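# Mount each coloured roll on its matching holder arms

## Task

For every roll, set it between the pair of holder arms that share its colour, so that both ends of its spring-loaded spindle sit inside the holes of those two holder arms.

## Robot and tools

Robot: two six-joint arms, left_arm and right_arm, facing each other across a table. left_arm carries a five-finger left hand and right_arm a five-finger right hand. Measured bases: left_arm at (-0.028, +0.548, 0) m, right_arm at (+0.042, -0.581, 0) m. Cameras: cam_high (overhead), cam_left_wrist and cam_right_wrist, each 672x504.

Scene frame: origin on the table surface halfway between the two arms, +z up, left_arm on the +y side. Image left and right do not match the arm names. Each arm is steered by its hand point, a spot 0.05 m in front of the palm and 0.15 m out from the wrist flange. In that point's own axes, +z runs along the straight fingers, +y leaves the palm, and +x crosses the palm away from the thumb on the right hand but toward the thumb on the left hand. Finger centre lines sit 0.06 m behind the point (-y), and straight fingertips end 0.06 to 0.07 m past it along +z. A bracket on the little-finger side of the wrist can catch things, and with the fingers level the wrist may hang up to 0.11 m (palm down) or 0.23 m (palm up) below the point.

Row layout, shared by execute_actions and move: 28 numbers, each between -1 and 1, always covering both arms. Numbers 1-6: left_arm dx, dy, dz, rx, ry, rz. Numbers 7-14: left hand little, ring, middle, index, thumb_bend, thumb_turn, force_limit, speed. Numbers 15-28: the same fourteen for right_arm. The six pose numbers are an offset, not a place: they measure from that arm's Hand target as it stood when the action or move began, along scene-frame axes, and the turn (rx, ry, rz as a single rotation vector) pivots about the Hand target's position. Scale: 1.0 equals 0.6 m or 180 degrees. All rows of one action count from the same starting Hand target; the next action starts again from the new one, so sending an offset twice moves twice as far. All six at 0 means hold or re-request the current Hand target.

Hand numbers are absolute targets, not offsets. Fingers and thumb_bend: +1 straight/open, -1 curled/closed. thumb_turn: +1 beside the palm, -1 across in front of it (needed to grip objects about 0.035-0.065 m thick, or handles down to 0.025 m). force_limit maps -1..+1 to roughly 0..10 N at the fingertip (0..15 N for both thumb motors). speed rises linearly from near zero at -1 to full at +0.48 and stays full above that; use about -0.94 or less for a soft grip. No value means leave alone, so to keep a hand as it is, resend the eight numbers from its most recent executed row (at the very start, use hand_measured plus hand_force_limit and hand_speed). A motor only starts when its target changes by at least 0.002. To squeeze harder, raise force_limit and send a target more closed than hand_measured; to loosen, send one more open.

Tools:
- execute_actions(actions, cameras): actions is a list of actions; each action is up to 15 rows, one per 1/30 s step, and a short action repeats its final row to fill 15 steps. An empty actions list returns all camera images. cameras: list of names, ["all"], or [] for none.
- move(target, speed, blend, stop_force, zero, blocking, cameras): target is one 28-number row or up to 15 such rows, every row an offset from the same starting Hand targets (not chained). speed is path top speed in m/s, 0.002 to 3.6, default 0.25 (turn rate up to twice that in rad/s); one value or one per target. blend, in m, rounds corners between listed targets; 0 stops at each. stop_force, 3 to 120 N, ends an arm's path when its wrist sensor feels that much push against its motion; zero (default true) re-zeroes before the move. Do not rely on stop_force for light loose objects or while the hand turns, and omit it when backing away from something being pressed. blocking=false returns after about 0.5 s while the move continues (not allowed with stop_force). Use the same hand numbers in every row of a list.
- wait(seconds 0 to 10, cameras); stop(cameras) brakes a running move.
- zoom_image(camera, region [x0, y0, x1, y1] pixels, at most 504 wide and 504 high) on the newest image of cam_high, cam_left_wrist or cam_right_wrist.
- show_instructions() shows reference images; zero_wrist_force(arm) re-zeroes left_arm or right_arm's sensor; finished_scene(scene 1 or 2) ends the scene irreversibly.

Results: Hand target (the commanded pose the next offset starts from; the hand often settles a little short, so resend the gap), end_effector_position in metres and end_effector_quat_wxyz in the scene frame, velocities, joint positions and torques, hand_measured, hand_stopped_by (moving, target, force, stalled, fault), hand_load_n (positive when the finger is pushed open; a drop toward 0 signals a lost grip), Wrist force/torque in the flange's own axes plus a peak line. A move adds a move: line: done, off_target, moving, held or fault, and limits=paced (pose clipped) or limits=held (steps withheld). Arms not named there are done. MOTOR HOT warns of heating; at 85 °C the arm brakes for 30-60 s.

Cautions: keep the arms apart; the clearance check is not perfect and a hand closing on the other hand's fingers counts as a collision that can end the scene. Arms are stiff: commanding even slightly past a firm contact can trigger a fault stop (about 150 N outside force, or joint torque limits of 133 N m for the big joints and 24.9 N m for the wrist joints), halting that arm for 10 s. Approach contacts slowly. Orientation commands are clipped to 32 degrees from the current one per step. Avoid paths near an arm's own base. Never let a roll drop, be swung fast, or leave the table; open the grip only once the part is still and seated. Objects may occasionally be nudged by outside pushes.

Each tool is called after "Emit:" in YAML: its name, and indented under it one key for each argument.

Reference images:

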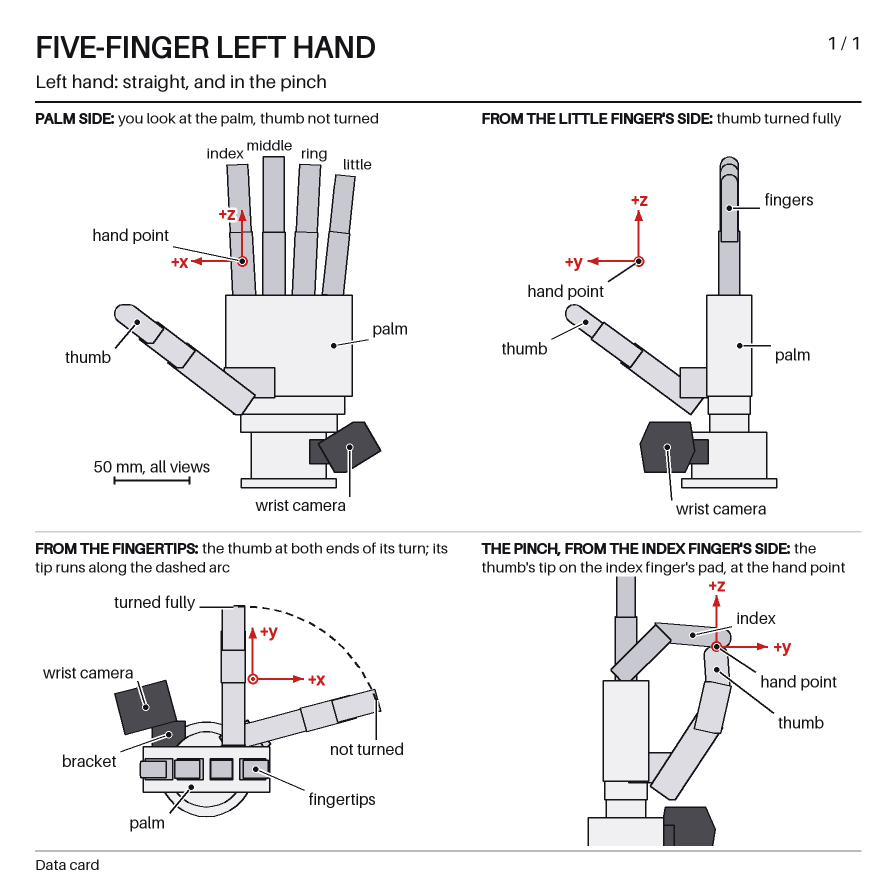

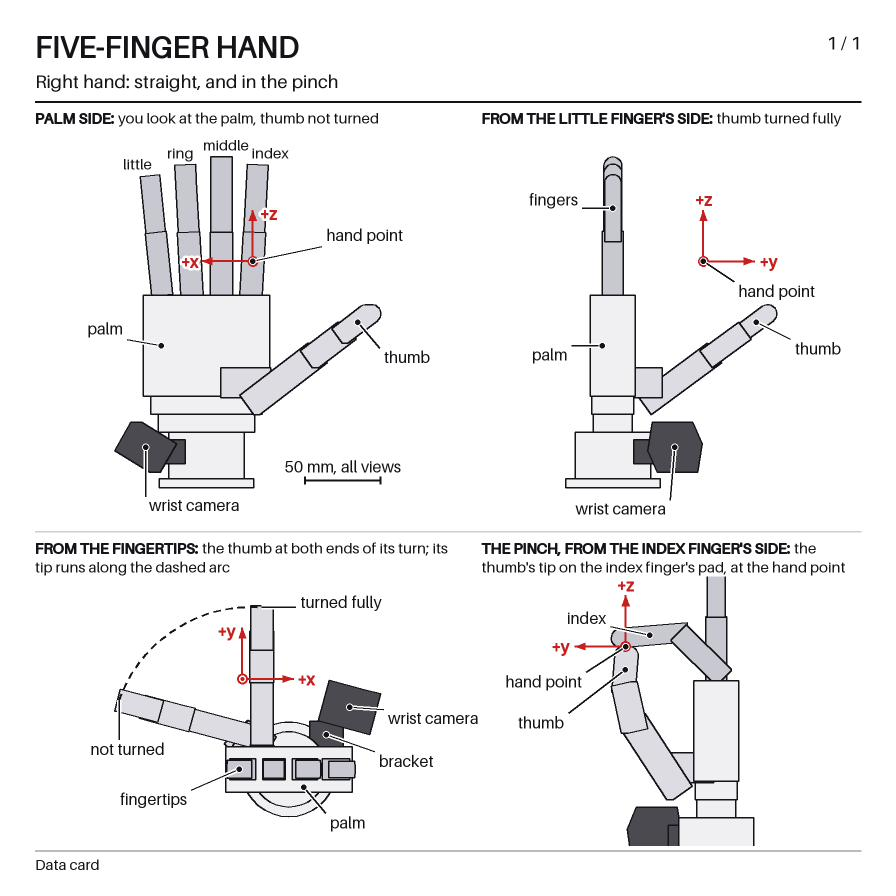

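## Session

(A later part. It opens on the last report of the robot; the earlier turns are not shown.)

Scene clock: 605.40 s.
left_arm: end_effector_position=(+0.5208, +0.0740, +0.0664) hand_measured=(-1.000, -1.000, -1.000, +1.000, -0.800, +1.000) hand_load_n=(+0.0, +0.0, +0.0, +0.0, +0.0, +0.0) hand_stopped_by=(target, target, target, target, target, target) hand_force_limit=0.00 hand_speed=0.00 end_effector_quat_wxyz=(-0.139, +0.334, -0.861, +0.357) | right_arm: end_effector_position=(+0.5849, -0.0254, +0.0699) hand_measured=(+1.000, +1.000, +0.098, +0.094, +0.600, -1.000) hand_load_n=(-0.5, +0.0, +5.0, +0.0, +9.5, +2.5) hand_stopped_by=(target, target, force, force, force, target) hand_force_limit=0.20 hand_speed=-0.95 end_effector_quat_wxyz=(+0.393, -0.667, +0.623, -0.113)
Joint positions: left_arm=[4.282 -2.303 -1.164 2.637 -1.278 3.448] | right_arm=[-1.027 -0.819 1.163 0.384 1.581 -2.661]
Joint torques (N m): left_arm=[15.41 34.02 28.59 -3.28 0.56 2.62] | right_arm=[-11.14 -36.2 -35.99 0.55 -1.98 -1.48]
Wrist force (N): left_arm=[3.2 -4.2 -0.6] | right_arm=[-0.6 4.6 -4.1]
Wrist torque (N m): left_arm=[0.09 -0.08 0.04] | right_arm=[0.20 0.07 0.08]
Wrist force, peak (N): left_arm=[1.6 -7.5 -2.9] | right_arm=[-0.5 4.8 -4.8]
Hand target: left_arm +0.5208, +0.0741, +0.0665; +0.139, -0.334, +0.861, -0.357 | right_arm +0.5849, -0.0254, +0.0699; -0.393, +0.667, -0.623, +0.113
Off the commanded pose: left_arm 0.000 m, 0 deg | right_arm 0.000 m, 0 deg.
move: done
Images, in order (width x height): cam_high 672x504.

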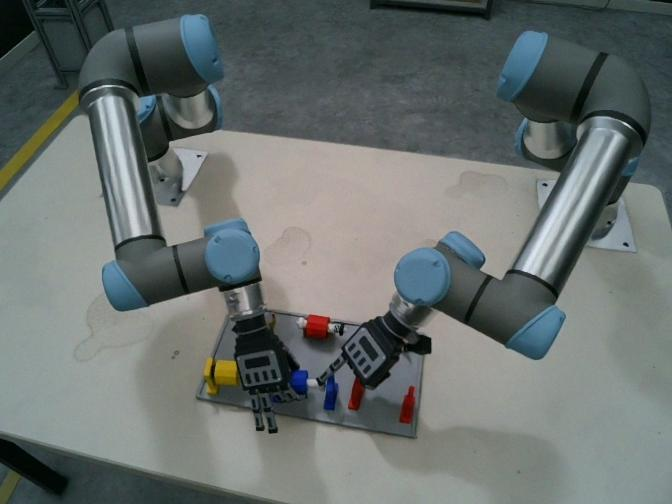

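Emit:
move:
  target: [0,0,-0.0025,0,0,0,-1,-1,-1,1,-0.8,1,0,0,-0.001,0,-0.001,0,0,0,1,1,-0.35,-0.35,-0.15,-1,0.2,-0.95]
  speed: 0.005
  stop_force: 8
  cameras: ["cam_high"]

Emit:
zoom_image:
  camera: "cam_high"
  region: [312, 366, 340, 394]

Scene clock: 607.07 s.
left_arm: end_effector_position=(+0.5208, +0.0741, +0.0651) hand_measured=(-1.000, -1.000, -1.000, +1.000, -0.800, +1.000) hand_load_n=(+0.0, +0.0, +0.0, +1.5, +0.0, +0.0) hand_stopped_by=(target, target, target, target, target, target) hand_force_limit=0.00 hand_speed=0.00 end_effector_quat_wxyz=(-0.139, +0.334, -0.861, +0.357) | right_arm: end_effector_position=(+0.5843, -0.0254, +0.0693) hand_measured=(+1.000, +1.000, +0.098, +0.094, +0.600, -1.000) hand_load_n=(+0.0, +0.0, +7.5, +0.0, +7.0, +2.5) hand_stopped_by=(target, target, force, force, force, target) hand_force_limit=0.20 hand_speed=-0.95 end_effector_quat_wxyz=(+0.393, -0.667, +0.623, -0.113)
Joint positions: left_arm=[4.282 -2.304 -1.166 2.64 -1.278 3.448] | right_arm=[-1.027 -0.819 1.165 0.382 1.581 -2.661]
Joint torques (N m): left_arm=[14.42 37.24 11.98 -4.1 -0.58 2.69] | right_arm=[11.41 -52.92 -4.85 -1.05 2.37 1.26]
Wrist force (N): left_arm=[4.2 -13.0 -3.6] | right_arm=[-1.3 0.3 -1.9]
Wrist torque (N m): left_arm=[0.40 -0.10 0.16] | right_arm=[0.13 0.06 -0.01]
Wrist force, peak (N): left_arm=[4.2 -13.0 -3.6] | right_arm=[-0.5 4.5 -4.7]
Hand target: left_arm +0.5209, +0.0740, +0.0652; +0.139, -0.334, +0.861, -0.357 | right_arm +0.5843, -0.0254, +0.0693; -0.393, +0.667, -0.623, +0.113
Off the commanded pose: left_arm 0.000 m, 0 deg | right_arm 0.000 m, 0 deg.
move: contact (left_arm)
Images, in order (width x height): cam_high 672x504.

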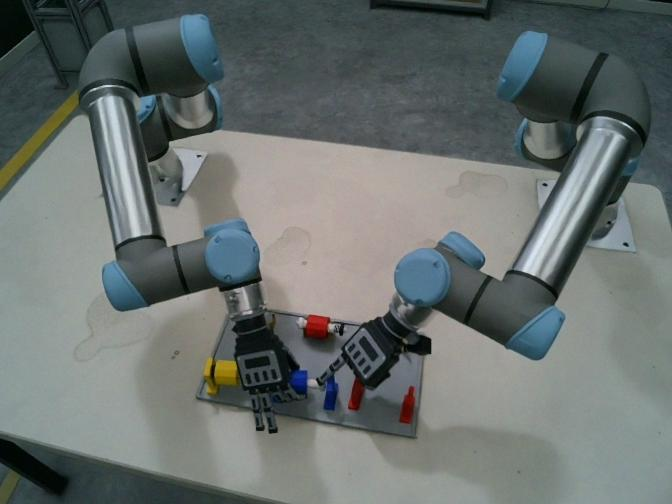

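Scaled by 18.000 from the camera's 672x504 image, which has a finer 960x720 frame.

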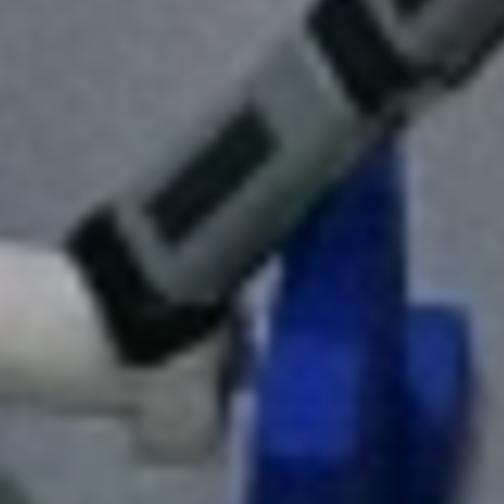

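Emit:
move:
  target:
    - [0,0,0.0067,0,0,0,-1,-1,-1,1,-0.8,1,0,0,0,0,0,0,0,0,1,1,-0.35,-0.35,-0.15,-1,0.2,-0.95]
    - [-0.002,-0.01,0.0067,0,0,0,-1,-1,-1,1,-0.8,1,0,0,0,0,0,0,0,0,1,1,-0.35,-0.35,-0.15,-1,0.2,-0.95]
  speed: 0.02

Emit:
move:
  target: [0,0,-0.0125,0,0,0,-1,-1,-1,1,-0.8,1,0,0,0,0,0,0,0,0,1,1,-0.35,-0.35,-0.15,-1,0.2,-0.95]
  speed: 0.006
  stop_force: 6
  cameras: ["cam_high"]

Emit:
zoom_image:
  camera: "cam_high"
  region: [312, 366, 340, 394]

Scene clock: 608.63 s.
left_arm: end_effector_position=(+0.5197, +0.0682, +0.0692) hand_measured=(-1.000, -1.000, -1.000, +1.000, -0.800, +1.000) hand_load_n=(+0.0, +0.0, +0.0, +0.0, +0.0, +0.0) hand_stopped_by=(target, target, target, target, target, target) hand_force_limit=0.00 hand_speed=0.00 end_effector_quat_wxyz=(-0.139, +0.334, -0.861, +0.357) | right_arm: end_effector_position=(+0.5843, -0.0254, +0.0693) hand_measured=(+1.000, +1.000, +0.098, +0.094, +0.600, -1.000) hand_load_n=(-0.5, +0.0, +7.5, +0.0, +7.5, +2.5) hand_stopped_by=(target, target, force, force, force, target) hand_force_limit=0.20 hand_speed=-0.95 end_effector_quat_wxyz=(+0.393, -0.667, +0.623, -0.113)
Joint positions: left_arm=[4.272 -2.307 -1.15 2.629 -1.285 3.44] | right_arm=[-1.027 -0.819 1.165 0.382 1.581 -2.661]
Joint torques (N m): left_arm=[-13.62 34.95 31.02 -2.76 -1.03 -2.44] | right_arm=[9.65 -51.92 -5.01 -1.05 2.3 1.21]
Wrist force (N): left_arm=[1.2 -0.1 0.4] | right_arm=[-1.0 0.4 -1.8]
Wrist torque (N m): left_arm=[-0.05 -0.25 -0.01] | right_arm=[0.13 0.01 0.01]
Wrist force, peak (N): left_arm=[4.2 -12.9 -3.6] | right_arm=[-1.2 0.5 -2.0]
Hand target: left_arm +0.5197, +0.0680, +0.0692; +0.139, -0.334, +0.861, -0.357 | right_arm +0.5843, -0.0254, +0.0693; -0.393, +0.667, -0.623, +0.113
Off the commanded pose: left_arm 0.000 m, 0 deg | right_arm 0.000 m, 0 deg.
move: done

Scene clock: 610.63 s.
left_arm: end_effector_position=(+0.5197, +0.0680, +0.0617) hand_measured=(-1.000, -1.000, -1.000, +1.000, -0.800, +1.000) hand_load_n=(+0.0, +0.0, +0.0, +1.0, +0.0, +0.0) hand_stopped_by=(target, target, target, target, target, target) hand_force_limit=0.00 hand_speed=0.00 end_effector_quat_wxyz=(-0.139, +0.334, -0.861, +0.357) | right_arm: end_effector_position=(+0.5843, -0.0254, +0.0693) hand_measured=(+1.000, +1.000, +0.098, +0.094, +0.600, -1.000) hand_load_n=(+0.0, +0.0, +7.5, +0.0, +7.5, +1.5) hand_stopped_by=(target, target, force, force, force, target) hand_force_limit=0.20 hand_speed=-0.95 end_effector_quat_wxyz=(+0.393, -0.667, +0.623, -0.113)
Joint positions: left_arm=[4.272 -2.313 -1.159 2.644 -1.285 3.44] | right_arm=[-1.027 -0.819 1.165 0.382 1.581 -2.661]
Joint torques (N m): left_arm=[-12.01 35.23 7.68 -1.9 -1.23 -2.17] | right_arm=[9.75 -51.15 -9.36 -0.86 1.66 1.06]
Wrist force (N): left_arm=[1.1 -5.6 -2.7] | right_arm=[-0.7 3.0 0.1]
Wrist torque (N m): left_arm=[0.32 -0.25 0.01] | right_arm=[0.23 0.00 0.02]
Wrist force, peak (N): left_arm=[1.3 -5.9 -2.7] | right_arm=[-0.6 3.3 0.4]
Hand target: left_arm +0.5197, +0.0680, +0.0618; +0.139, -0.334, +0.861, -0.357 | right_arm +0.5843, -0.0254, +0.0693; -0.393, +0.667, -0.623, +0.113
Off the commanded pose: left_arm 0.000 m, 0 deg | right_arm 0.000 m, 0 deg.
move: contact (left_arm)
Images, in order (width x height): cam_high 672x504.

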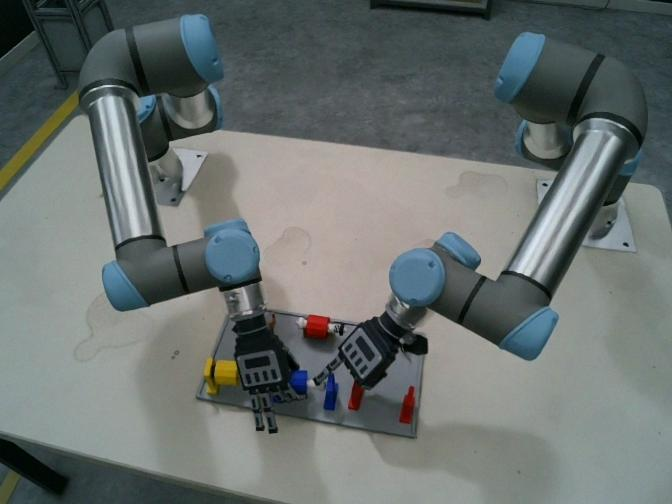

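Scaled by 18.000 from the camera's 672x504 image, which has a finer 960x720 frame.

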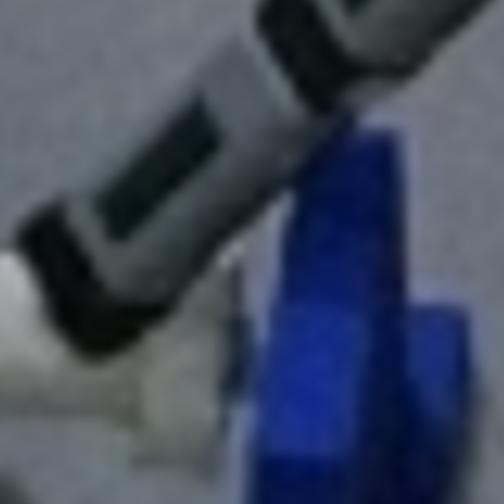

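Emit:
wait:
  seconds: 0.1
  cameras: ["cam_right_wrist","cam_left_wrist"]

Emit:
zoom_image:
  camera: "cam_right_wrist"
  region: [280, 180, 400, 270]

Scene clock: 611.17 s.
left_arm: end_effector_position=(+0.5197, +0.0680, +0.0617) hand_measured=(-1.000, -1.000, -1.000, +1.000, -0.800, +1.000) hand_load_n=(+0.0, +0.5, +0.0, +0.5, +0.0, +0.0) hand_stopped_by=(target, target, target, target, target, target) hand_force_limit=0.00 hand_speed=0.00 end_effector_quat_wxyz=(-0.139, +0.334, -0.861, +0.357) | right_arm: end_effector_position=(+0.5843, -0.0254, +0.0693) hand_measured=(+1.000, +1.000, +0.098, +0.094, +0.600, -1.000) hand_load_n=(+0.0, +0.0, +7.5, +0.0, +7.5, +1.5) hand_stopped_by=(target, target, force, force, force, target) hand_force_limit=0.20 hand_speed=-0.95 end_effector_quat_wxyz=(+0.393, -0.667, +0.623, -0.113)
Joint positions: left_arm=[4.272 -2.313 -1.159 2.644 -1.285 3.44] | right_arm=[-1.027 -0.819 1.165 0.382 1.581 -2.661]
Joint torques (N m): left_arm=[-12.7 37.99 13.33 -2.9 -1.2 -2.09] | right_arm=[9.53 -50.28 -11.26 -0.7 1.88 1.55]
Wrist force (N): left_arm=[1.1 -5.7 -2.6] | right_arm=[-0.6 2.8 0.0]
Wrist torque (N m): left_arm=[0.31 -0.25 0.02] | right_arm=[0.21 -0.02 0.02]
Wrist force, peak (N): left_arm=[1.2 -5.9 -2.5] | right_arm=[-0.6 3.3 0.2]
Hand target: left_arm +0.5197, +0.0680, +0.0618; +0.139, -0.334, +0.861, -0.357 | right_arm +0.5843, -0.0254, +0.0693; -0.393, +0.667, -0.623, +0.113
Off the commanded pose: left_arm 0.000 m, 0 deg | right_arm 0.000 m, 0 deg.
wait: 0.10 s; at rest from the start
Images, in order (width x height): cam_left_wrist 672x504, cam_right_wrist 672x504.

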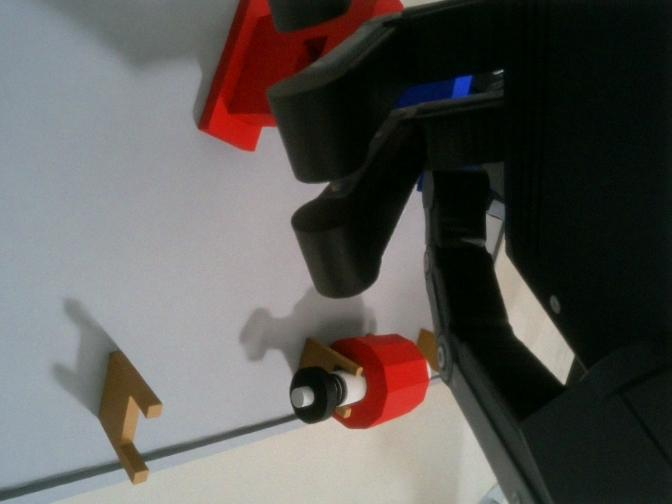

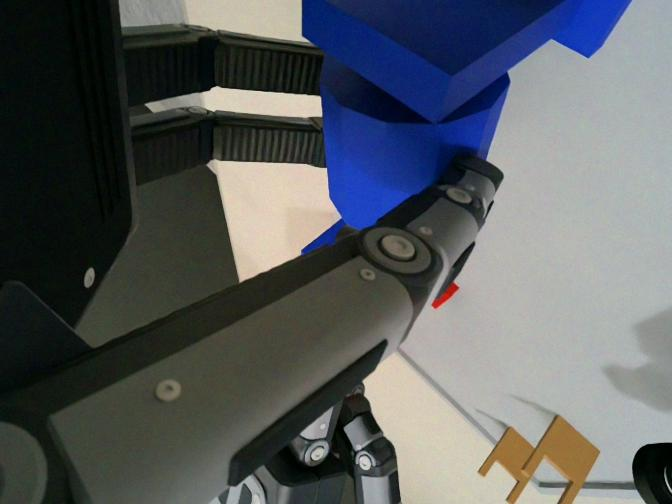

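Scaled by 4.200 from the camera's 672x504 image, which has a finer 960x720 frame.

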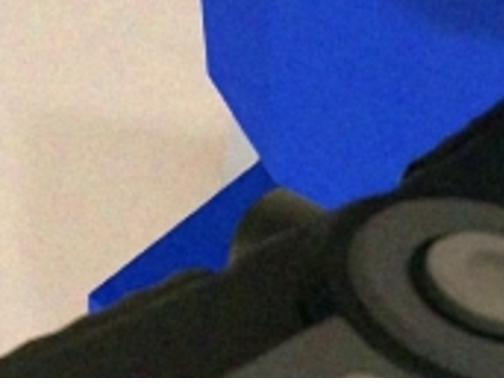

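Emit:
move:
  target: [0,0,0.0033,0,0,0,-1,-1,-1,1,-0.8,1,0,0,0.0025,0,0,0,0,0,1,1,-0.35,-0.35,-0.15,-1,0.2,-0.95]
  speed: 0.008
  cameras: ["cam_high"]

Emit:
zoom_image:
  camera: "cam_high"
  region: [312, 366, 340, 394]

Scene clock: 612.43 s.
left_arm: end_effector_position=(+0.5197, +0.0680, +0.0636) hand_measured=(-1.000, -1.000, -1.000, +1.000, -0.800, +1.000) hand_load_n=(+0.0, +0.5, +0.0, +0.0, +0.0, +0.0) hand_stopped_by=(target, target, target, target, target, target) hand_force_limit=0.00 hand_speed=0.00 end_effector_quat_wxyz=(-0.139, +0.334, -0.861, +0.357) | right_arm: end_effector_position=(+0.5858, -0.0254, +0.0693) hand_measured=(+1.000, +1.000, +0.098, +0.094, +0.600, -1.000) hand_load_n=(+0.0, +0.0, +4.0, +0.0, +10.0, +3.0) hand_stopped_by=(target, target, force, force, force, target) hand_force_limit=0.20 hand_speed=-0.95 end_effector_quat_wxyz=(+0.393, -0.667, +0.623, -0.113)
Joint positions: left_arm=[4.272 -2.311 -1.156 2.64 -1.285 3.44] | right_arm=[-1.028 -0.817 1.161 0.384 1.58 -2.661]
Joint torques (N m): left_arm=[-12.28 58.27 31.47 -2.51 -1.26 -2.14] | right_arm=[-9.46 -37.51 -37.24 0.29 -1.38 -1.51]
Wrist force (N): left_arm=[1.2 -0.2 0.5] | right_arm=[-0.4 5.2 -5.6]
Wrist torque (N m): left_arm=[-0.07 -0.24 -0.01] | right_arm=[0.17 0.15 0.07]
Wrist force, peak (N): left_arm=[1.1 -6.1 -2.5] | right_arm=[-0.4 5.2 -5.6]
Hand target: left_arm +0.5197, +0.0680, +0.0638; +0.139, -0.334, +0.861, -0.357 | right_arm +0.5858, -0.0254, +0.0693; -0.393, +0.667, -0.623, +0.113
Off the commanded pose: left_arm 0.000 m, 0 deg | right_arm 0.000 m, 0 deg.
move: done
Images, in order (width x height): cam_high 672x504.

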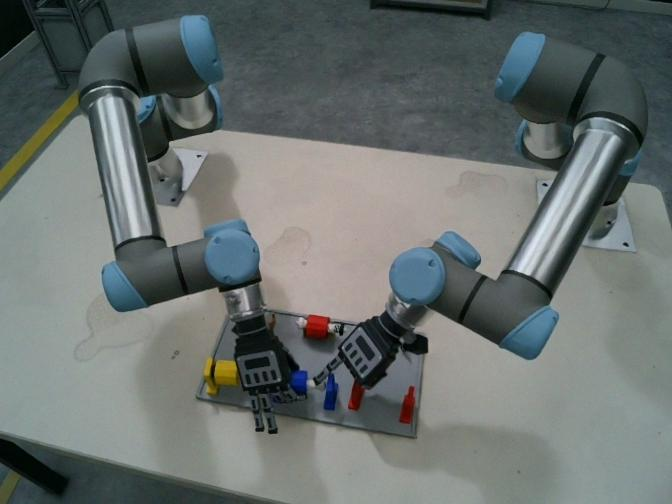

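Scaled by 18.000 from the camera's 672x504 image, which has a finer 960x720 frame.

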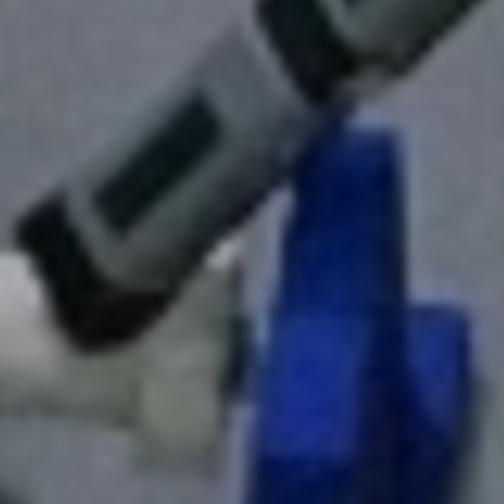

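Emit:
move:
  target: [0,0,0.0017,0,0,0,-1,-1,-1,1,-0.8,1,0,0,0.0017,0,0,0,0,0,1,1,-0.35,-0.35,-0.15,-1,0.2,-0.95]
  speed: 0.008
  cameras: ["cam_high"]

Emit:
zoom_image:
  camera: "cam_high"
  region: [312, 366, 340, 394]

Scene clock: 613.40 s.
left_arm: end_effector_position=(+0.5197, +0.0680, +0.0647) hand_measured=(-1.000, -1.000, -1.000, +1.000, -0.800, +1.000) hand_load_n=(+0.5, +0.0, +0.0, +0.0, +0.0, +0.0) hand_stopped_by=(target, target, target, target, target, target) hand_force_limit=0.00 hand_speed=0.00 end_effector_quat_wxyz=(-0.139, +0.334, -0.861, +0.357) | right_arm: end_effector_position=(+0.5868, -0.0254, +0.0693) hand_measured=(+1.000, +1.000, +0.098, +0.094, +0.600, -1.000) hand_load_n=(+0.0, -0.5, +3.5, +0.0, +12.0, +6.0) hand_stopped_by=(target, target, force, force, force, target) hand_force_limit=0.20 hand_speed=-0.95 end_effector_quat_wxyz=(+0.393, -0.667, +0.623, -0.113)
Joint positions: left_arm=[4.272 -2.311 -1.155 2.638 -1.285 3.44] | right_arm=[-1.029 -0.815 1.158 0.385 1.579 -2.662]
Joint torques (N m): left_arm=[-12.76 59.52 31.63 -2.7 -1.18 -2.24] | right_arm=[-14.82 -35.91 -37.02 -0.08 -0.7 -1.74]
Wrist force (N): left_arm=[1.3 0.0 0.4] | right_arm=[-2.9 7.0 -6.8]
Wrist torque (N m): left_arm=[-0.03 -0.26 -0.01] | right_arm=[0.21 0.13 0.20]
Wrist force, peak (N): left_arm=[1.4 -0.1 0.5] | right_arm=[-3.3 6.9 -6.8]
Hand target: left_arm +0.5197, +0.0680, +0.0648; +0.139, -0.334, +0.861, -0.357 | right_arm +0.5869, -0.0254, +0.0693; -0.393, +0.667, -0.623, +0.113
Off the commanded pose: left_arm 0.000 m, 0 deg | right_arm 0.000 m, 0 deg.
move: done
Images, in order (width x height): cam_high 672x504.

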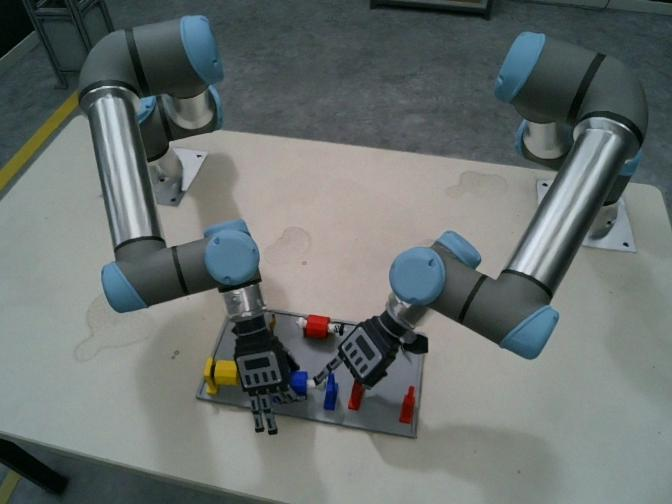

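Scaled by 18.000 from the camera's 672x504 image, which has a finer 960x720 frame.

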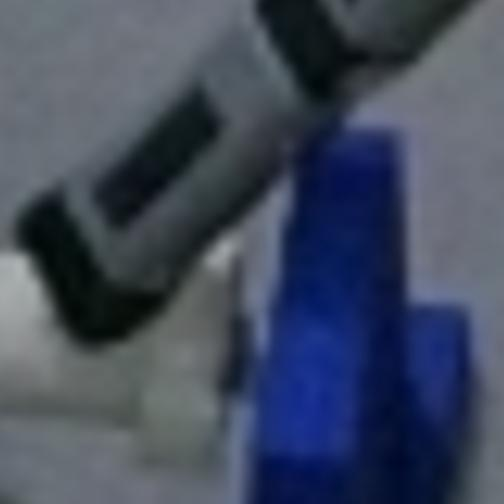

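Emit:
move:
  target:
    - [0,0,0.05,0,0,0,-1,-1,-1,1,-0.8,1,0,0,-0.0043,0,0,0,0,0,1,1,-0.35,-0.35,-0.15,-1,0.2,-0.95]
    - [0,0.06,0.06,0,0,0,-1,-1,-1,1,-0.8,1,0,0,-0.0043,0,0,0,0,0,1,1,-0.35,-0.35,-0.15,-1,0.2,-0.95]
  speed: 0.05
  cameras: ["cam_high","cam_right_wrist"]

Emit:
zoom_image:
  camera: "cam_high"
  region: [312, 366, 340, 394]

Emit:
zoom_image:
  camera: "cam_high"
  region: [280, 350, 360, 410]

Scene clock: 615.83 s.
left_arm: end_effector_position=(+0.5197, +0.1039, +0.1008) hand_measured=(-1.000, -1.000, -1.000, +1.000, -0.800, +1.000) hand_load_n=(+0.0, +0.0, +0.0, +0.0, +0.0, +0.0) hand_stopped_by=(target, target, target, target, target, target) hand_force_limit=0.00 hand_speed=0.00 end_effector_quat_wxyz=(-0.139, +0.334, -0.861, +0.357) | right_arm: end_effector_position=(+0.5843, -0.0254, +0.0693) hand_measured=(+1.000, +1.000, +0.098, +0.094, +0.600, -1.000) hand_load_n=(+0.0, +0.0, +10.5, +0.0, +7.0, +1.5) hand_stopped_by=(target, target, force, force, force, target) hand_force_limit=0.20 hand_speed=-0.95 end_effector_quat_wxyz=(+0.393, -0.667, +0.623, -0.113)
Joint positions: left_arm=[4.329 -2.234 -1.194 2.587 -1.246 3.485] | right_arm=[-1.027 -0.819 1.166 0.382 1.581 -2.66]
Joint torques (N m): left_arm=[13.46 55.87 7.94 0.96 1.43 2.66] | right_arm=[10.59 -53.68 -5 -0.62 2.78 1.42]
Wrist force (N): left_arm=[1.3 -0.2 0.1] | right_arm=[-1.7 1.1 2.2]
Wrist torque (N m): left_arm=[0.01 -0.28 -0.20] | right_arm=[0.19 -0.11 -0.15]
Wrist force, peak (N): left_arm=[1.9 -0.8 0.6] | right_arm=[-3.7 7.2 -6.9]
Hand target: left_arm +0.5197, +0.1040, +0.1008; +0.139, -0.334, +0.861, -0.357 | right_arm +0.5843, -0.0254, +0.0693; -0.393, +0.667, -0.623, +0.113
Off the commanded pose: left_arm 0.000 m, 0 deg | right_arm 0.000 m, 0 deg.
move: done
Images, in order (width x height): cam_high 672x504, cam_right_wrist 672x504.

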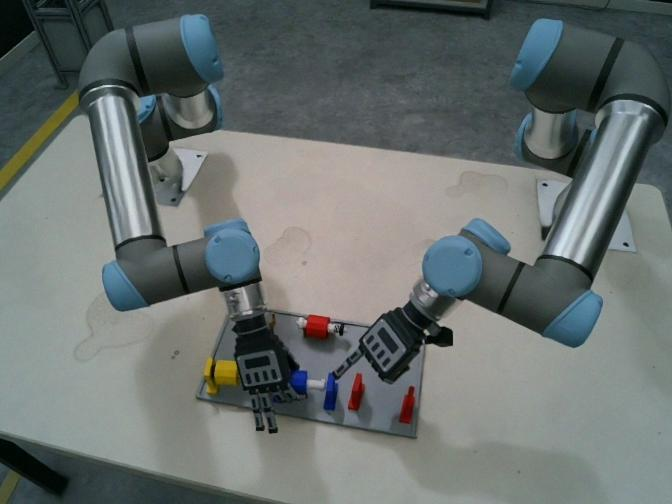

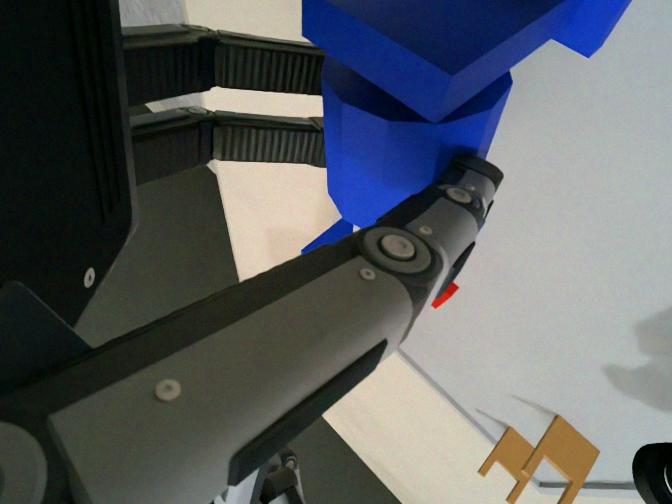

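Scaled by 18.000 from the camera's 672x504 image, which has a finer 960x720 frame.

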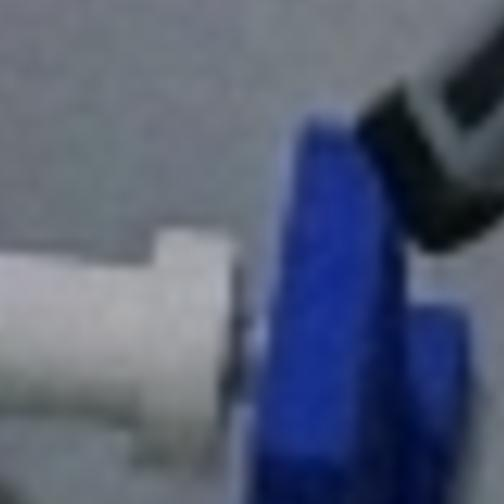

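Scaled by 6.300 from the camera's 672x504 image, which has a finer 960x720 frame.

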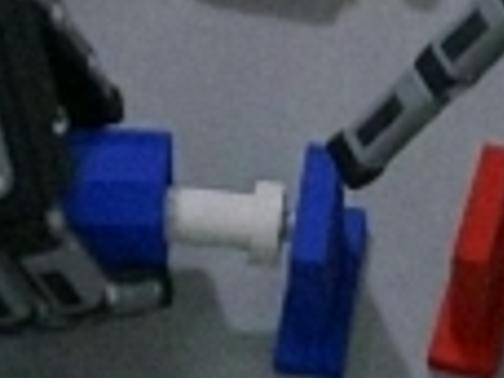

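Emit:
move:
  target: [0,0,0,0,0,0,-1,-1,-1,1,-0.8,1,0,0,0,0,0.005,0,0,0,1,1,-0.35,-0.35,-0.15,-1,0.2,-0.95]
  speed: 0.008
  stop_force: 6
  cameras: ["cam_high"]

Emit:
zoom_image:
  camera: "cam_high"
  region: [312, 366, 340, 394]

Scene clock: 617.43 s.
left_arm: end_effector_position=(+0.5197, +0.1040, +0.1008) hand_measured=(-1.000, -1.000, -1.000, +1.000, -0.800, +1.000) hand_load_n=(+0.0, +0.0, +0.0, +0.0, +0.0, +0.0) hand_stopped_by=(target, target, target, target, target, target) hand_force_limit=0.00 hand_speed=0.00 end_effector_quat_wxyz=(-0.139, +0.334, -0.861, +0.357) | right_arm: end_effector_position=(+0.5843, -0.0254, +0.0723) hand_measured=(+1.000, +1.000, +0.098, +0.094, +0.600, -1.000) hand_load_n=(+0.0, +0.0, +9.5, +0.0, +6.5, +1.5) hand_stopped_by=(target, target, force, force, force, target) hand_force_limit=0.20 hand_speed=-0.95 end_effector_quat_wxyz=(+0.393, -0.667, +0.623, -0.113)
Joint positions: left_arm=[4.33 -2.234 -1.195 2.587 -1.246 3.485] | right_arm=[-1.027 -0.822 1.162 0.388 1.581 -2.66]
Joint torques (N m): left_arm=[13.73 56.76 7.66 0.73 1.56 2.6] | right_arm=[8.47 -56 -34.91 1.83 2.43 1.22]
Wrist force (N): left_arm=[1.2 -0.2 -0.1] | right_arm=[-0.7 4.2 3.6]
Wrist torque (N m): left_arm=[0.02 -0.26 -0.20] | right_arm=[0.30 -0.07 -0.11]
Wrist force, peak (N): left_arm=[1.5 -0.3 0.1] | right_arm=[-0.6 4.5 3.3]
Hand target: left_arm +0.5197, +0.1040, +0.1008; +0.139, -0.334, +0.861, -0.357 | right_arm +0.5843, -0.0254, +0.0723; -0.393, +0.667, -0.623, +0.113
Off the commanded pose: left_arm 0.000 m, 0 deg | right_arm 0.000 m, 0 deg.
move: done
Images, in order (width x height): cam_high 672x504.

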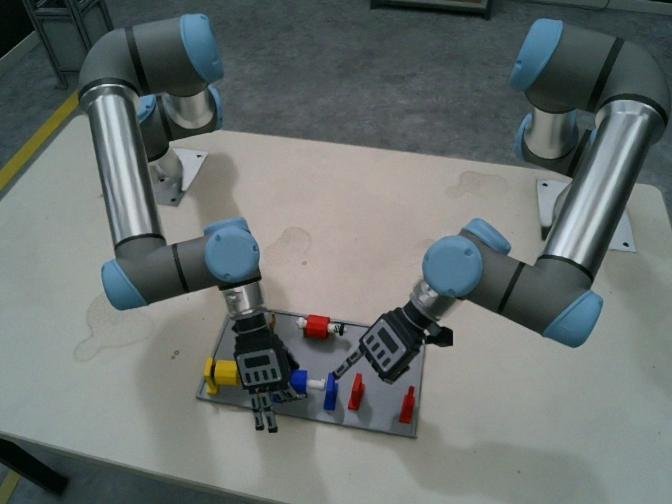

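Scaled by 18.000 from the camera's 672x504 image, which has a finer 960x720 frame.

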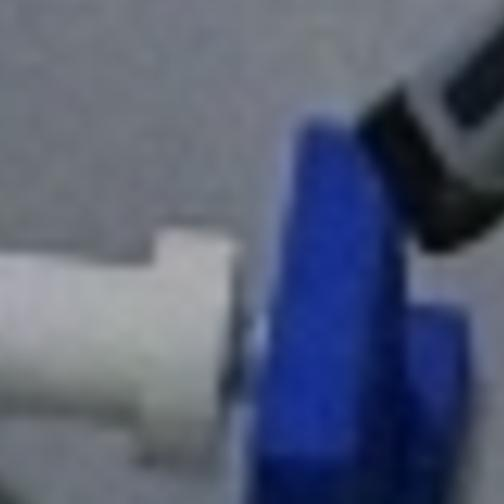

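Emit:
move:
  target: [0,0,0,0,0,0,-1,-1,-1,1,-0.8,1,0,0,0,0,0.005,0,0,0,1,1,-0.35,-0.35,-0.15,-1,0.2,-0.95]
  speed: 0.008
  stop_force: 6
  cameras: ["cam_high"]

Emit:
zoom_image:
  camera: "cam_high"
  region: [312, 366, 340, 394]

Scene clock: 618.93 s.
left_arm: end_effector_position=(+0.5197, +0.1040, +0.1008) hand_measured=(-1.000, -1.000, -1.000, +1.000, -0.800, +1.000) hand_load_n=(+0.0, +0.0, +0.0, +0.0, +0.0, +0.0) hand_stopped_by=(target, target, target, target, target, target) hand_force_limit=0.00 hand_speed=0.00 end_effector_quat_wxyz=(-0.139, +0.334, -0.861, +0.357) | right_arm: end_effector_position=(+0.5843, -0.0254, +0.0753) hand_measured=(+1.000, +1.000, +0.098, +0.094, +0.600, -1.000) hand_load_n=(+0.0, +0.0, +9.5, +0.0, +5.0, +1.0) hand_stopped_by=(target, target, force, force, force, target) hand_force_limit=0.20 hand_speed=-0.95 end_effector_quat_wxyz=(+0.393, -0.667, +0.623, -0.113)
Joint positions: left_arm=[4.33 -2.234 -1.195 2.587 -1.246 3.485] | right_arm=[-1.027 -0.824 1.159 0.394 1.581 -2.66]
Joint torques (N m): left_arm=[13.45 56.38 8.28 0.67 1.68 2.35] | right_arm=[6.24 -54.12 -34.13 1.83 0.58 1.09]
Wrist force (N): left_arm=[1.3 -0.1 0.1] | right_arm=[0.2 1.7 3.9]
Wrist torque (N m): left_arm=[0.02 -0.27 -0.20] | right_arm=[0.30 -0.07 -0.18]
Wrist force, peak (N): left_arm=[1.5 0.0 0.2] | right_arm=[0.3 4.7 2.6]
Hand target: left_arm +0.5197, +0.1040, +0.1008; +0.139, -0.334, +0.861, -0.357 | right_arm +0.5843, -0.0254, +0.0753; -0.393, +0.667, -0.623, +0.113
Off the commanded pose: left_arm 0.000 m, 0 deg | right_arm 0.000 m, 0 deg.
move: done
Images, in order (width x height): cam_high 672x504.

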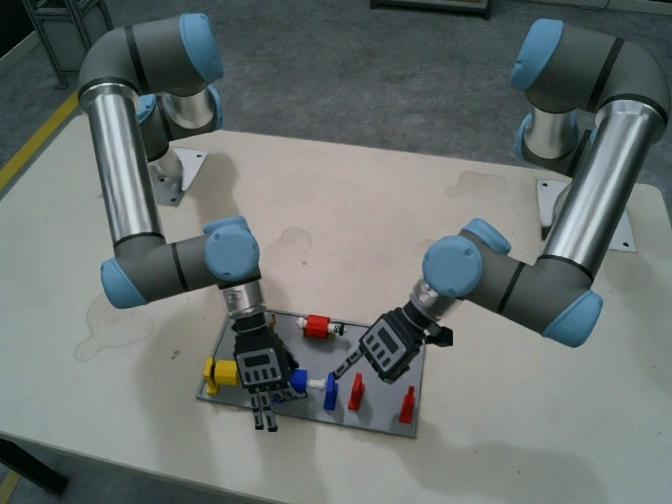

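Scaled by 18.000 from the camera's 672x504 image, which has a finer 960x720 frame.

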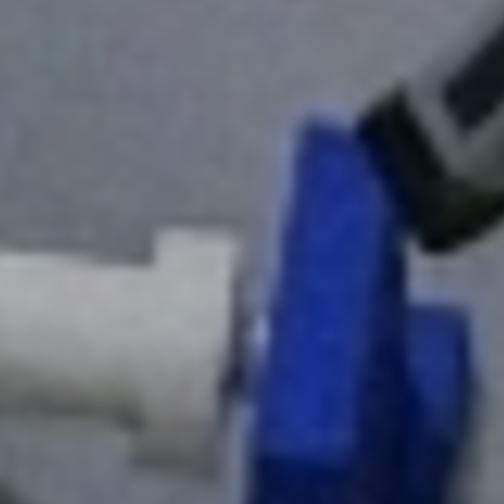

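Emit:
zoom_image:
  camera: "cam_high"
  region: [200, 350, 300, 410]

Scaled by 5.040 from the camera's 672x504 image, which has a finer 960x720 frame.

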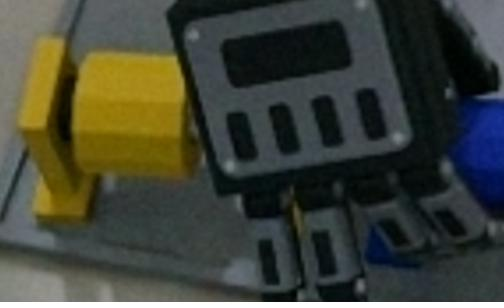

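Emit:
move:
  target:
    - [-0.0468,-0.02,-0.01,0,0,0,-1,-1,-1,1,-0.8,1,0,0,0,0,0,0,0,0,1,1,-0.35,-0.35,-0.15,-1,0.2,-0.95]
    - [-0.0468,-0.05,-0.08,0,0,0,-1,-1,-1,1,-0.8,1,0,0,0,0,0,0,0,0,1,1,-0.35,-0.35,-0.15,-1,0.2,-0.95]
  speed: 0.05
  stop_force: 4
  cameras: ["cam_high"]

Emit:
zoom_image:
  camera: "cam_high"
  region: [300, 360, 345, 395]

Scene clock: 623.00 s.
left_arm: end_effector_position=(+0.4916, +0.0740, +0.0528) hand_measured=(-1.000, -1.000, -1.000, +1.000, -0.800, +1.000) hand_load_n=(+0.0, +0.0, +0.0, +0.0, +0.5, +0.0) hand_stopped_by=(target, target, target, target, target, target) hand_force_limit=0.00 hand_speed=0.00 end_effector_quat_wxyz=(-0.139, +0.334, -0.861, +0.357) | right_arm: end_effector_position=(+0.5843, -0.0254, +0.0753) hand_measured=(+1.000, +1.000, +0.098, +0.094, +0.600, -1.000) hand_load_n=(-0.5, +0.0, +9.5, +0.0, +5.0, +0.5) hand_stopped_by=(target, target, force, force, force, target) hand_force_limit=0.20 hand_speed=-0.95 end_effector_quat_wxyz=(+0.393, -0.667, +0.623, -0.113)
Joint positions: left_arm=[4.261 -2.258 -1.279 2.712 -1.292 3.432] | right_arm=[-1.027 -0.824 1.159 0.394 1.581 -2.66]
Joint torques (N m): left_arm=[-12.56 34.18 30.71 0.78 -1.31 -2.56] | right_arm=[-0.62 -55.2 -33.68 2.38 -2.04 0.29]
Wrist force (N): left_arm=[1.3 0.2 0.2] | right_arm=[0.4 1.6 3.7]
Wrist torque (N m): left_arm=[0.02 -0.27 -0.01] | right_arm=[0.30 -0.10 -0.16]
Wrist force, peak (N): left_arm=[1.6 0.3 0.4] | right_arm=[0.2 1.3 4.3]
Hand target: left_arm +0.4916, +0.0740, +0.0528; +0.139, -0.334, +0.861, -0.357 | right_arm +0.5843, -0.0254, +0.0753; -0.393, +0.667, -0.623, +0.113
Off the commanded pose: left_arm 0.000 m, 0 deg | right_arm 0.000 m, 0 deg.
move: done
Images, in order (width x height): cam_high 672x504.

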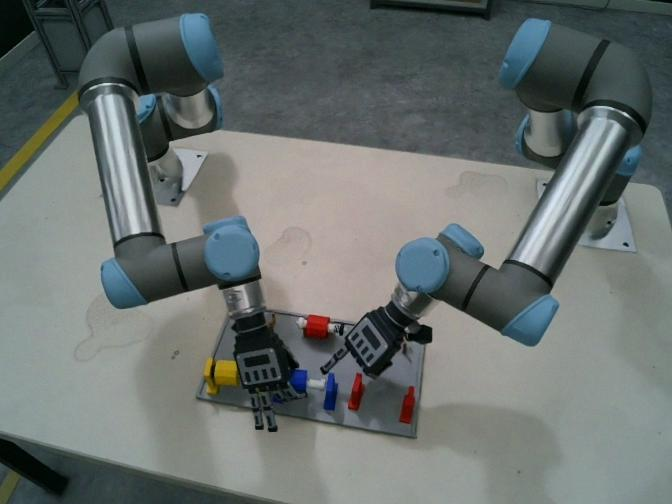

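Scaled by 11.200 from the camera's 672x504 image, which has a finer 960x720 frame.

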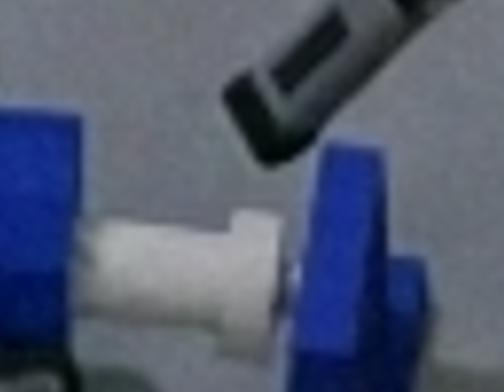

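Emit:
move:
  target: [0.008,0,-0.004,0,0,0,-1,-1,-1,1,-0.8,1,0,0,0.002,0,-0.0088,0,0,0,1,1,-0.35,-0.35,-0.15,-1,0.2,-0.95]
  speed: 0.02

Emit:
move:
  target: [0.025,0,0,0,0,0,-1,-1,-1,1,-0.8,1,0,0,0,0,0,0,0,0,1,1,-0.35,-0.35,-0.15,-1,0.2,-0.95]
  speed: 0.008
  stop_force: 5
  cameras: ["cam_high"]

Emit:
zoom_image:
  camera: "cam_high"
  region: [300, 360, 345, 395]

Scene clock: 624.07 s.
left_arm: end_effector_position=(+0.4963, +0.0740, +0.0504) hand_measured=(-1.000, -1.000, -1.000, +1.000, -0.800, +1.000) hand_load_n=(+0.0, +0.0, +0.0, +0.0, +0.0, -0.5) hand_stopped_by=(target, target, target, target, target, target) hand_force_limit=0.00 hand_speed=0.00 end_effector_quat_wxyz=(-0.139, +0.334, -0.861, +0.357) | right_arm: end_effector_position=(+0.5855, -0.0254, +0.0701) hand_measured=(+1.000, +1.000, +0.098, +0.094, +0.600, -1.000) hand_load_n=(+0.0, +0.0, +5.0, +0.0, +7.0, +2.5) hand_stopped_by=(target, target, force, force, force, target) hand_force_limit=0.20 hand_speed=-0.95 end_effector_quat_wxyz=(+0.393, -0.667, +0.623, -0.113)
Joint positions: left_arm=[4.264 -2.269 -1.267 2.71 -1.29 3.434] | right_arm=[-1.028 -0.818 1.161 0.385 1.58 -2.661]
Joint torques (N m): left_arm=[13.45 34.27 31 -2.67 1.49 2.58] | right_arm=[-8.85 -30.54 -5.12 -1.44 -1.97 -1.85]
Wrist force (N): left_arm=[1.2 0.1 0.3] | right_arm=[-2.6 -2.4 -7.1]
Wrist torque (N m): left_arm=[0.00 -0.25 -0.17] | right_arm=[-0.02 0.12 -0.14]
Wrist force, peak (N): left_arm=[1.4 0.2 0.4] | right_arm=[-2.2 -2.9 -7.4]
Hand target: left_arm +0.4964, +0.0740, +0.0504; +0.139, -0.334, +0.861, -0.357 | right_arm +0.5855, -0.0254, +0.0700; -0.393, +0.667, -0.623, +0.113
Off the commanded pose: left_arm 0.000 m, 0 deg | right_arm 0.000 m, 0 deg.
move: done

Scene clock: 626.07 s.
left_arm: end_effector_position=(+0.5015, +0.0740, +0.0504) hand_measured=(-1.000, -1.000, -1.000, +1.000, -0.800, +1.000) hand_load_n=(+0.0, +0.0, +0.0, -2.5, +0.0, +0.0) hand_stopped_by=(target, target, target, target, target, target) hand_force_limit=0.00 hand_speed=0.00 end_effector_quat_wxyz=(-0.139, +0.334, -0.861, +0.357) | right_arm: end_effector_position=(+0.5855, -0.0255, +0.0700) hand_measured=(+1.000, +1.000, +0.098, +0.094, +0.600, -1.000) hand_load_n=(+0.0, +0.0, +8.0, +0.0, +6.0, +3.5) hand_stopped_by=(target, target, force, force, force, target) hand_force_limit=0.20 hand_speed=-0.95 end_effector_quat_wxyz=(+0.393, -0.667, +0.623, -0.113)
Joint positions: left_arm=[4.268 -2.279 -1.249 2.702 -1.287 3.437] | right_arm=[-1.028 -0.818 1.161 0.385 1.58 -2.661]
Joint torques (N m): left_arm=[-11.76 57.75 8.26 1.71 -1.43 -2.03] | right_arm=[-0.82 -38.52 -4.69 2.26 -1.55 -1.33]
Wrist force (N): left_arm=[3.3 1.9 -1.3] | right_arm=[-1.2 -3.2 -2.9]
Wrist torque (N m): left_arm=[-0.01 -0.11 -0.05] | right_arm=[0.05 0.09 -0.12]
Wrist force, peak (N): left_arm=[4.6 3.0 -2.8] | right_arm=[-2.6 -2.2 -7.0]
Hand target: left_arm +0.5015, +0.0740, +0.0504; +0.139, -0.334, +0.861, -0.357 (not the last commanded pose) | right_arm +0.5855, -0.0254, +0.0700; -0.393, +0.667, -0.623, +0.113
Off the commanded pose: left_arm 0.010 m, 0 deg | right_arm 0.000 m, 0 deg.
move: contact (left_arm)
Images, in order (width x height): cam_high 672x504.

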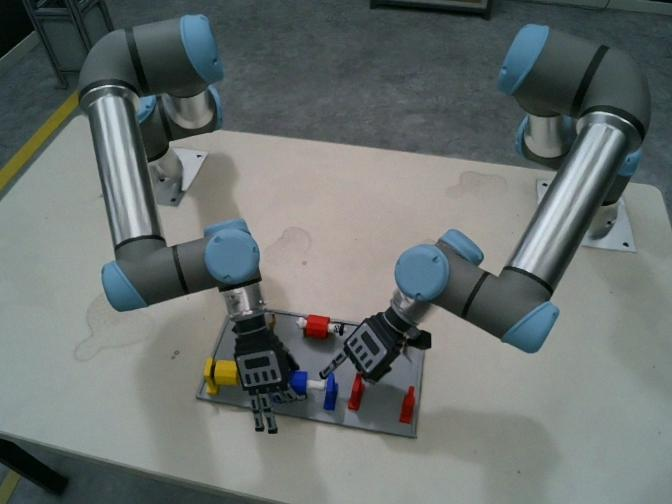

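Scaled by 11.200 from the camera's 672x504 image, which has a finer 960x720 frame.

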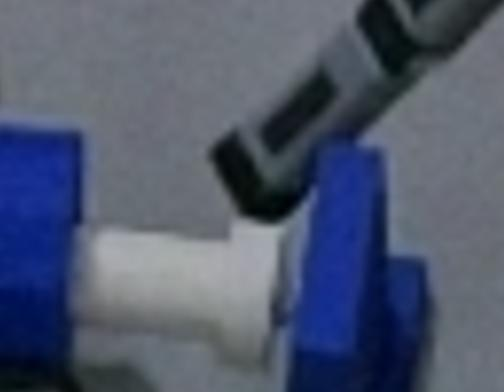

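Emit:
move:
  target: [0.0025,0,0,0,0,0,-1,-1,-1,1,-0.8,1,0,0,0.001,0,0,0,0,0,1,1,-0.35,-0.35,-0.15,-1,0.2,-0.95]
  speed: 0.006
  stop_force: 10
  cameras: ["cam_high"]

Emit:
zoom_image:
  camera: "cam_high"
  region: [300, 360, 345, 395]

Scene clock: 627.90 s.
left_arm: end_effector_position=(+0.5030, +0.0740, +0.0504) hand_measured=(-1.000, -1.000, -1.000, +1.000, -0.800, +1.000) hand_load_n=(+0.0, +0.0, +0.0, -3.0, +0.0, +0.0) hand_stopped_by=(target, target, target, target, target, target) hand_force_limit=0.00 hand_speed=0.00 end_effector_quat_wxyz=(-0.139, +0.334, -0.861, +0.357) | right_arm: end_effector_position=(+0.5861, -0.0254, +0.0700) hand_measured=(+1.000, +1.000, +0.098, +0.094, +0.600, -1.000) hand_load_n=(+0.0, +0.0, +7.5, +0.0, +7.0, +5.0) hand_stopped_by=(target, target, force, force, force, target) hand_force_limit=0.20 hand_speed=-0.95 end_effector_quat_wxyz=(+0.393, -0.667, +0.623, -0.113)
Joint positions: left_arm=[4.269 -2.282 -1.244 2.699 -1.286 3.438] | right_arm=[-1.028 -0.817 1.159 0.386 1.58 -2.662]
Joint torques (N m): left_arm=[15.94 34.51 32.58 -1.42 0.85 2.52] | right_arm=[-8.96 -32.85 -32.07 1.97 -1.88 -1.7]
Wrist force (N): left_arm=[3.9 2.6 -2.8] | right_arm=[-2.1 -1.3 -2.8]
Wrist torque (N m): left_arm=[0.08 -0.05 -0.01] | right_arm=[0.12 0.08 0.02]
Wrist force, peak (N): left_arm=[4.5 2.8 -3.0] | right_arm=[-1.8 -4.0 -3.9]
Hand target: left_arm +0.5030, +0.0740, +0.0504; +0.139, -0.334, +0.861, -0.357 | right_arm +0.5861, -0.0254, +0.0700; -0.393, +0.667, -0.623, +0.113
Off the commanded pose: left_arm 0.000 m, 0 deg | right_arm 0.000 m, 0 deg.
move: done
Images, in order (width x height): cam_high 672x504.

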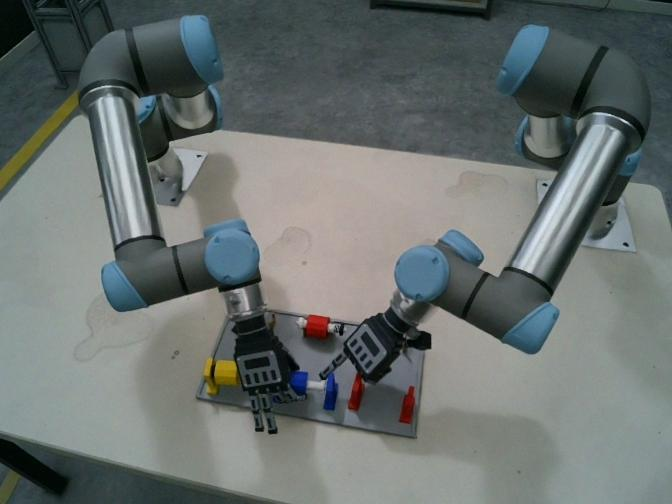

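Scaled by 11.200 from the camera's 672x504 image, which has a finer 960x720 frame.

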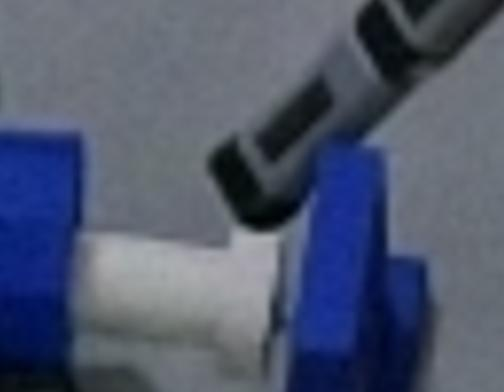

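Emit:
move:
  target: [0.0017,0,0,0,0,0,-1,-1,-1,1,-0.8,1,0,0,0.001,0,0,0,0,0,1,1,-0.35,-0.35,-0.15,-1,0.2,-0.95]
  speed: 0.006
  stop_force: 10
  cameras: ["cam_high"]

Emit:
zoom_image:
  camera: "cam_high"
  region: [300, 360, 345, 395]

Scene clock: 629.30 s.
left_arm: end_effector_position=(+0.5041, +0.0740, +0.0504) hand_measured=(-1.000, -1.000, -1.000, +1.000, -0.800, +1.000) hand_load_n=(+0.0, +0.0, +0.0, -3.5, +0.0, +0.0) hand_stopped_by=(target, target, target, target, target, target) hand_force_limit=0.00 hand_speed=0.00 end_effector_quat_wxyz=(-0.139, +0.334, -0.861, +0.357) | right_arm: end_effector_position=(+0.5867, -0.0254, +0.0700) hand_measured=(+1.000, +1.000, +0.098, +0.094, +0.600, -1.000) hand_load_n=(+0.0, +0.0, +6.5, +0.0, +7.0, +5.5) hand_stopped_by=(target, target, force, force, force, target) hand_force_limit=0.20 hand_speed=-0.95 end_effector_quat_wxyz=(+0.393, -0.667, +0.623, -0.113)
Joint positions: left_arm=[4.27 -2.284 -1.241 2.698 -1.286 3.439] | right_arm=[-1.029 -0.816 1.157 0.387 1.579 -2.662]
Joint torques (N m): left_arm=[16.81 35.61 33.1 -1.17 0.52 2.42] | right_arm=[-8.54 -33.67 -32.17 1.86 -1.66 -1.91]
Wrist force (N): left_arm=[5.6 2.9 -3.3] | right_arm=[-2.8 -0.9 -3.6]
Wrist torque (N m): left_arm=[0.12 -0.06 0.08] | right_arm=[0.12 0.12 0.04]
Wrist force, peak (N): left_arm=[5.3 3.2 -3.5] | right_arm=[-3.0 -1.4 -4.1]
Hand target: left_arm +0.5041, +0.0740, +0.0504; +0.139, -0.334, +0.861, -0.357 | right_arm +0.5867, -0.0254, +0.0700; -0.393, +0.667, -0.623, +0.113
Off the commanded pose: left_arm 0.000 m, 0 deg | right_arm 0.000 m, 0 deg.
move: done
Images, in order (width x height): cam_high 672x504.

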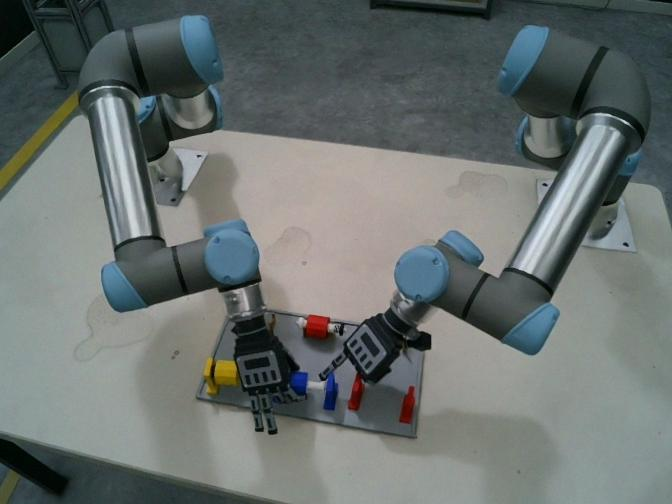

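Scaled by 11.200 from the camera's 672x504 image, which has a finer 960x720 frame.

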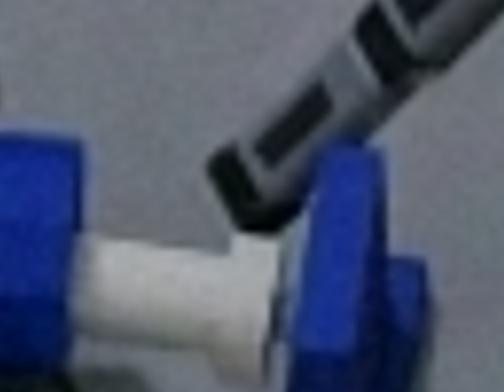

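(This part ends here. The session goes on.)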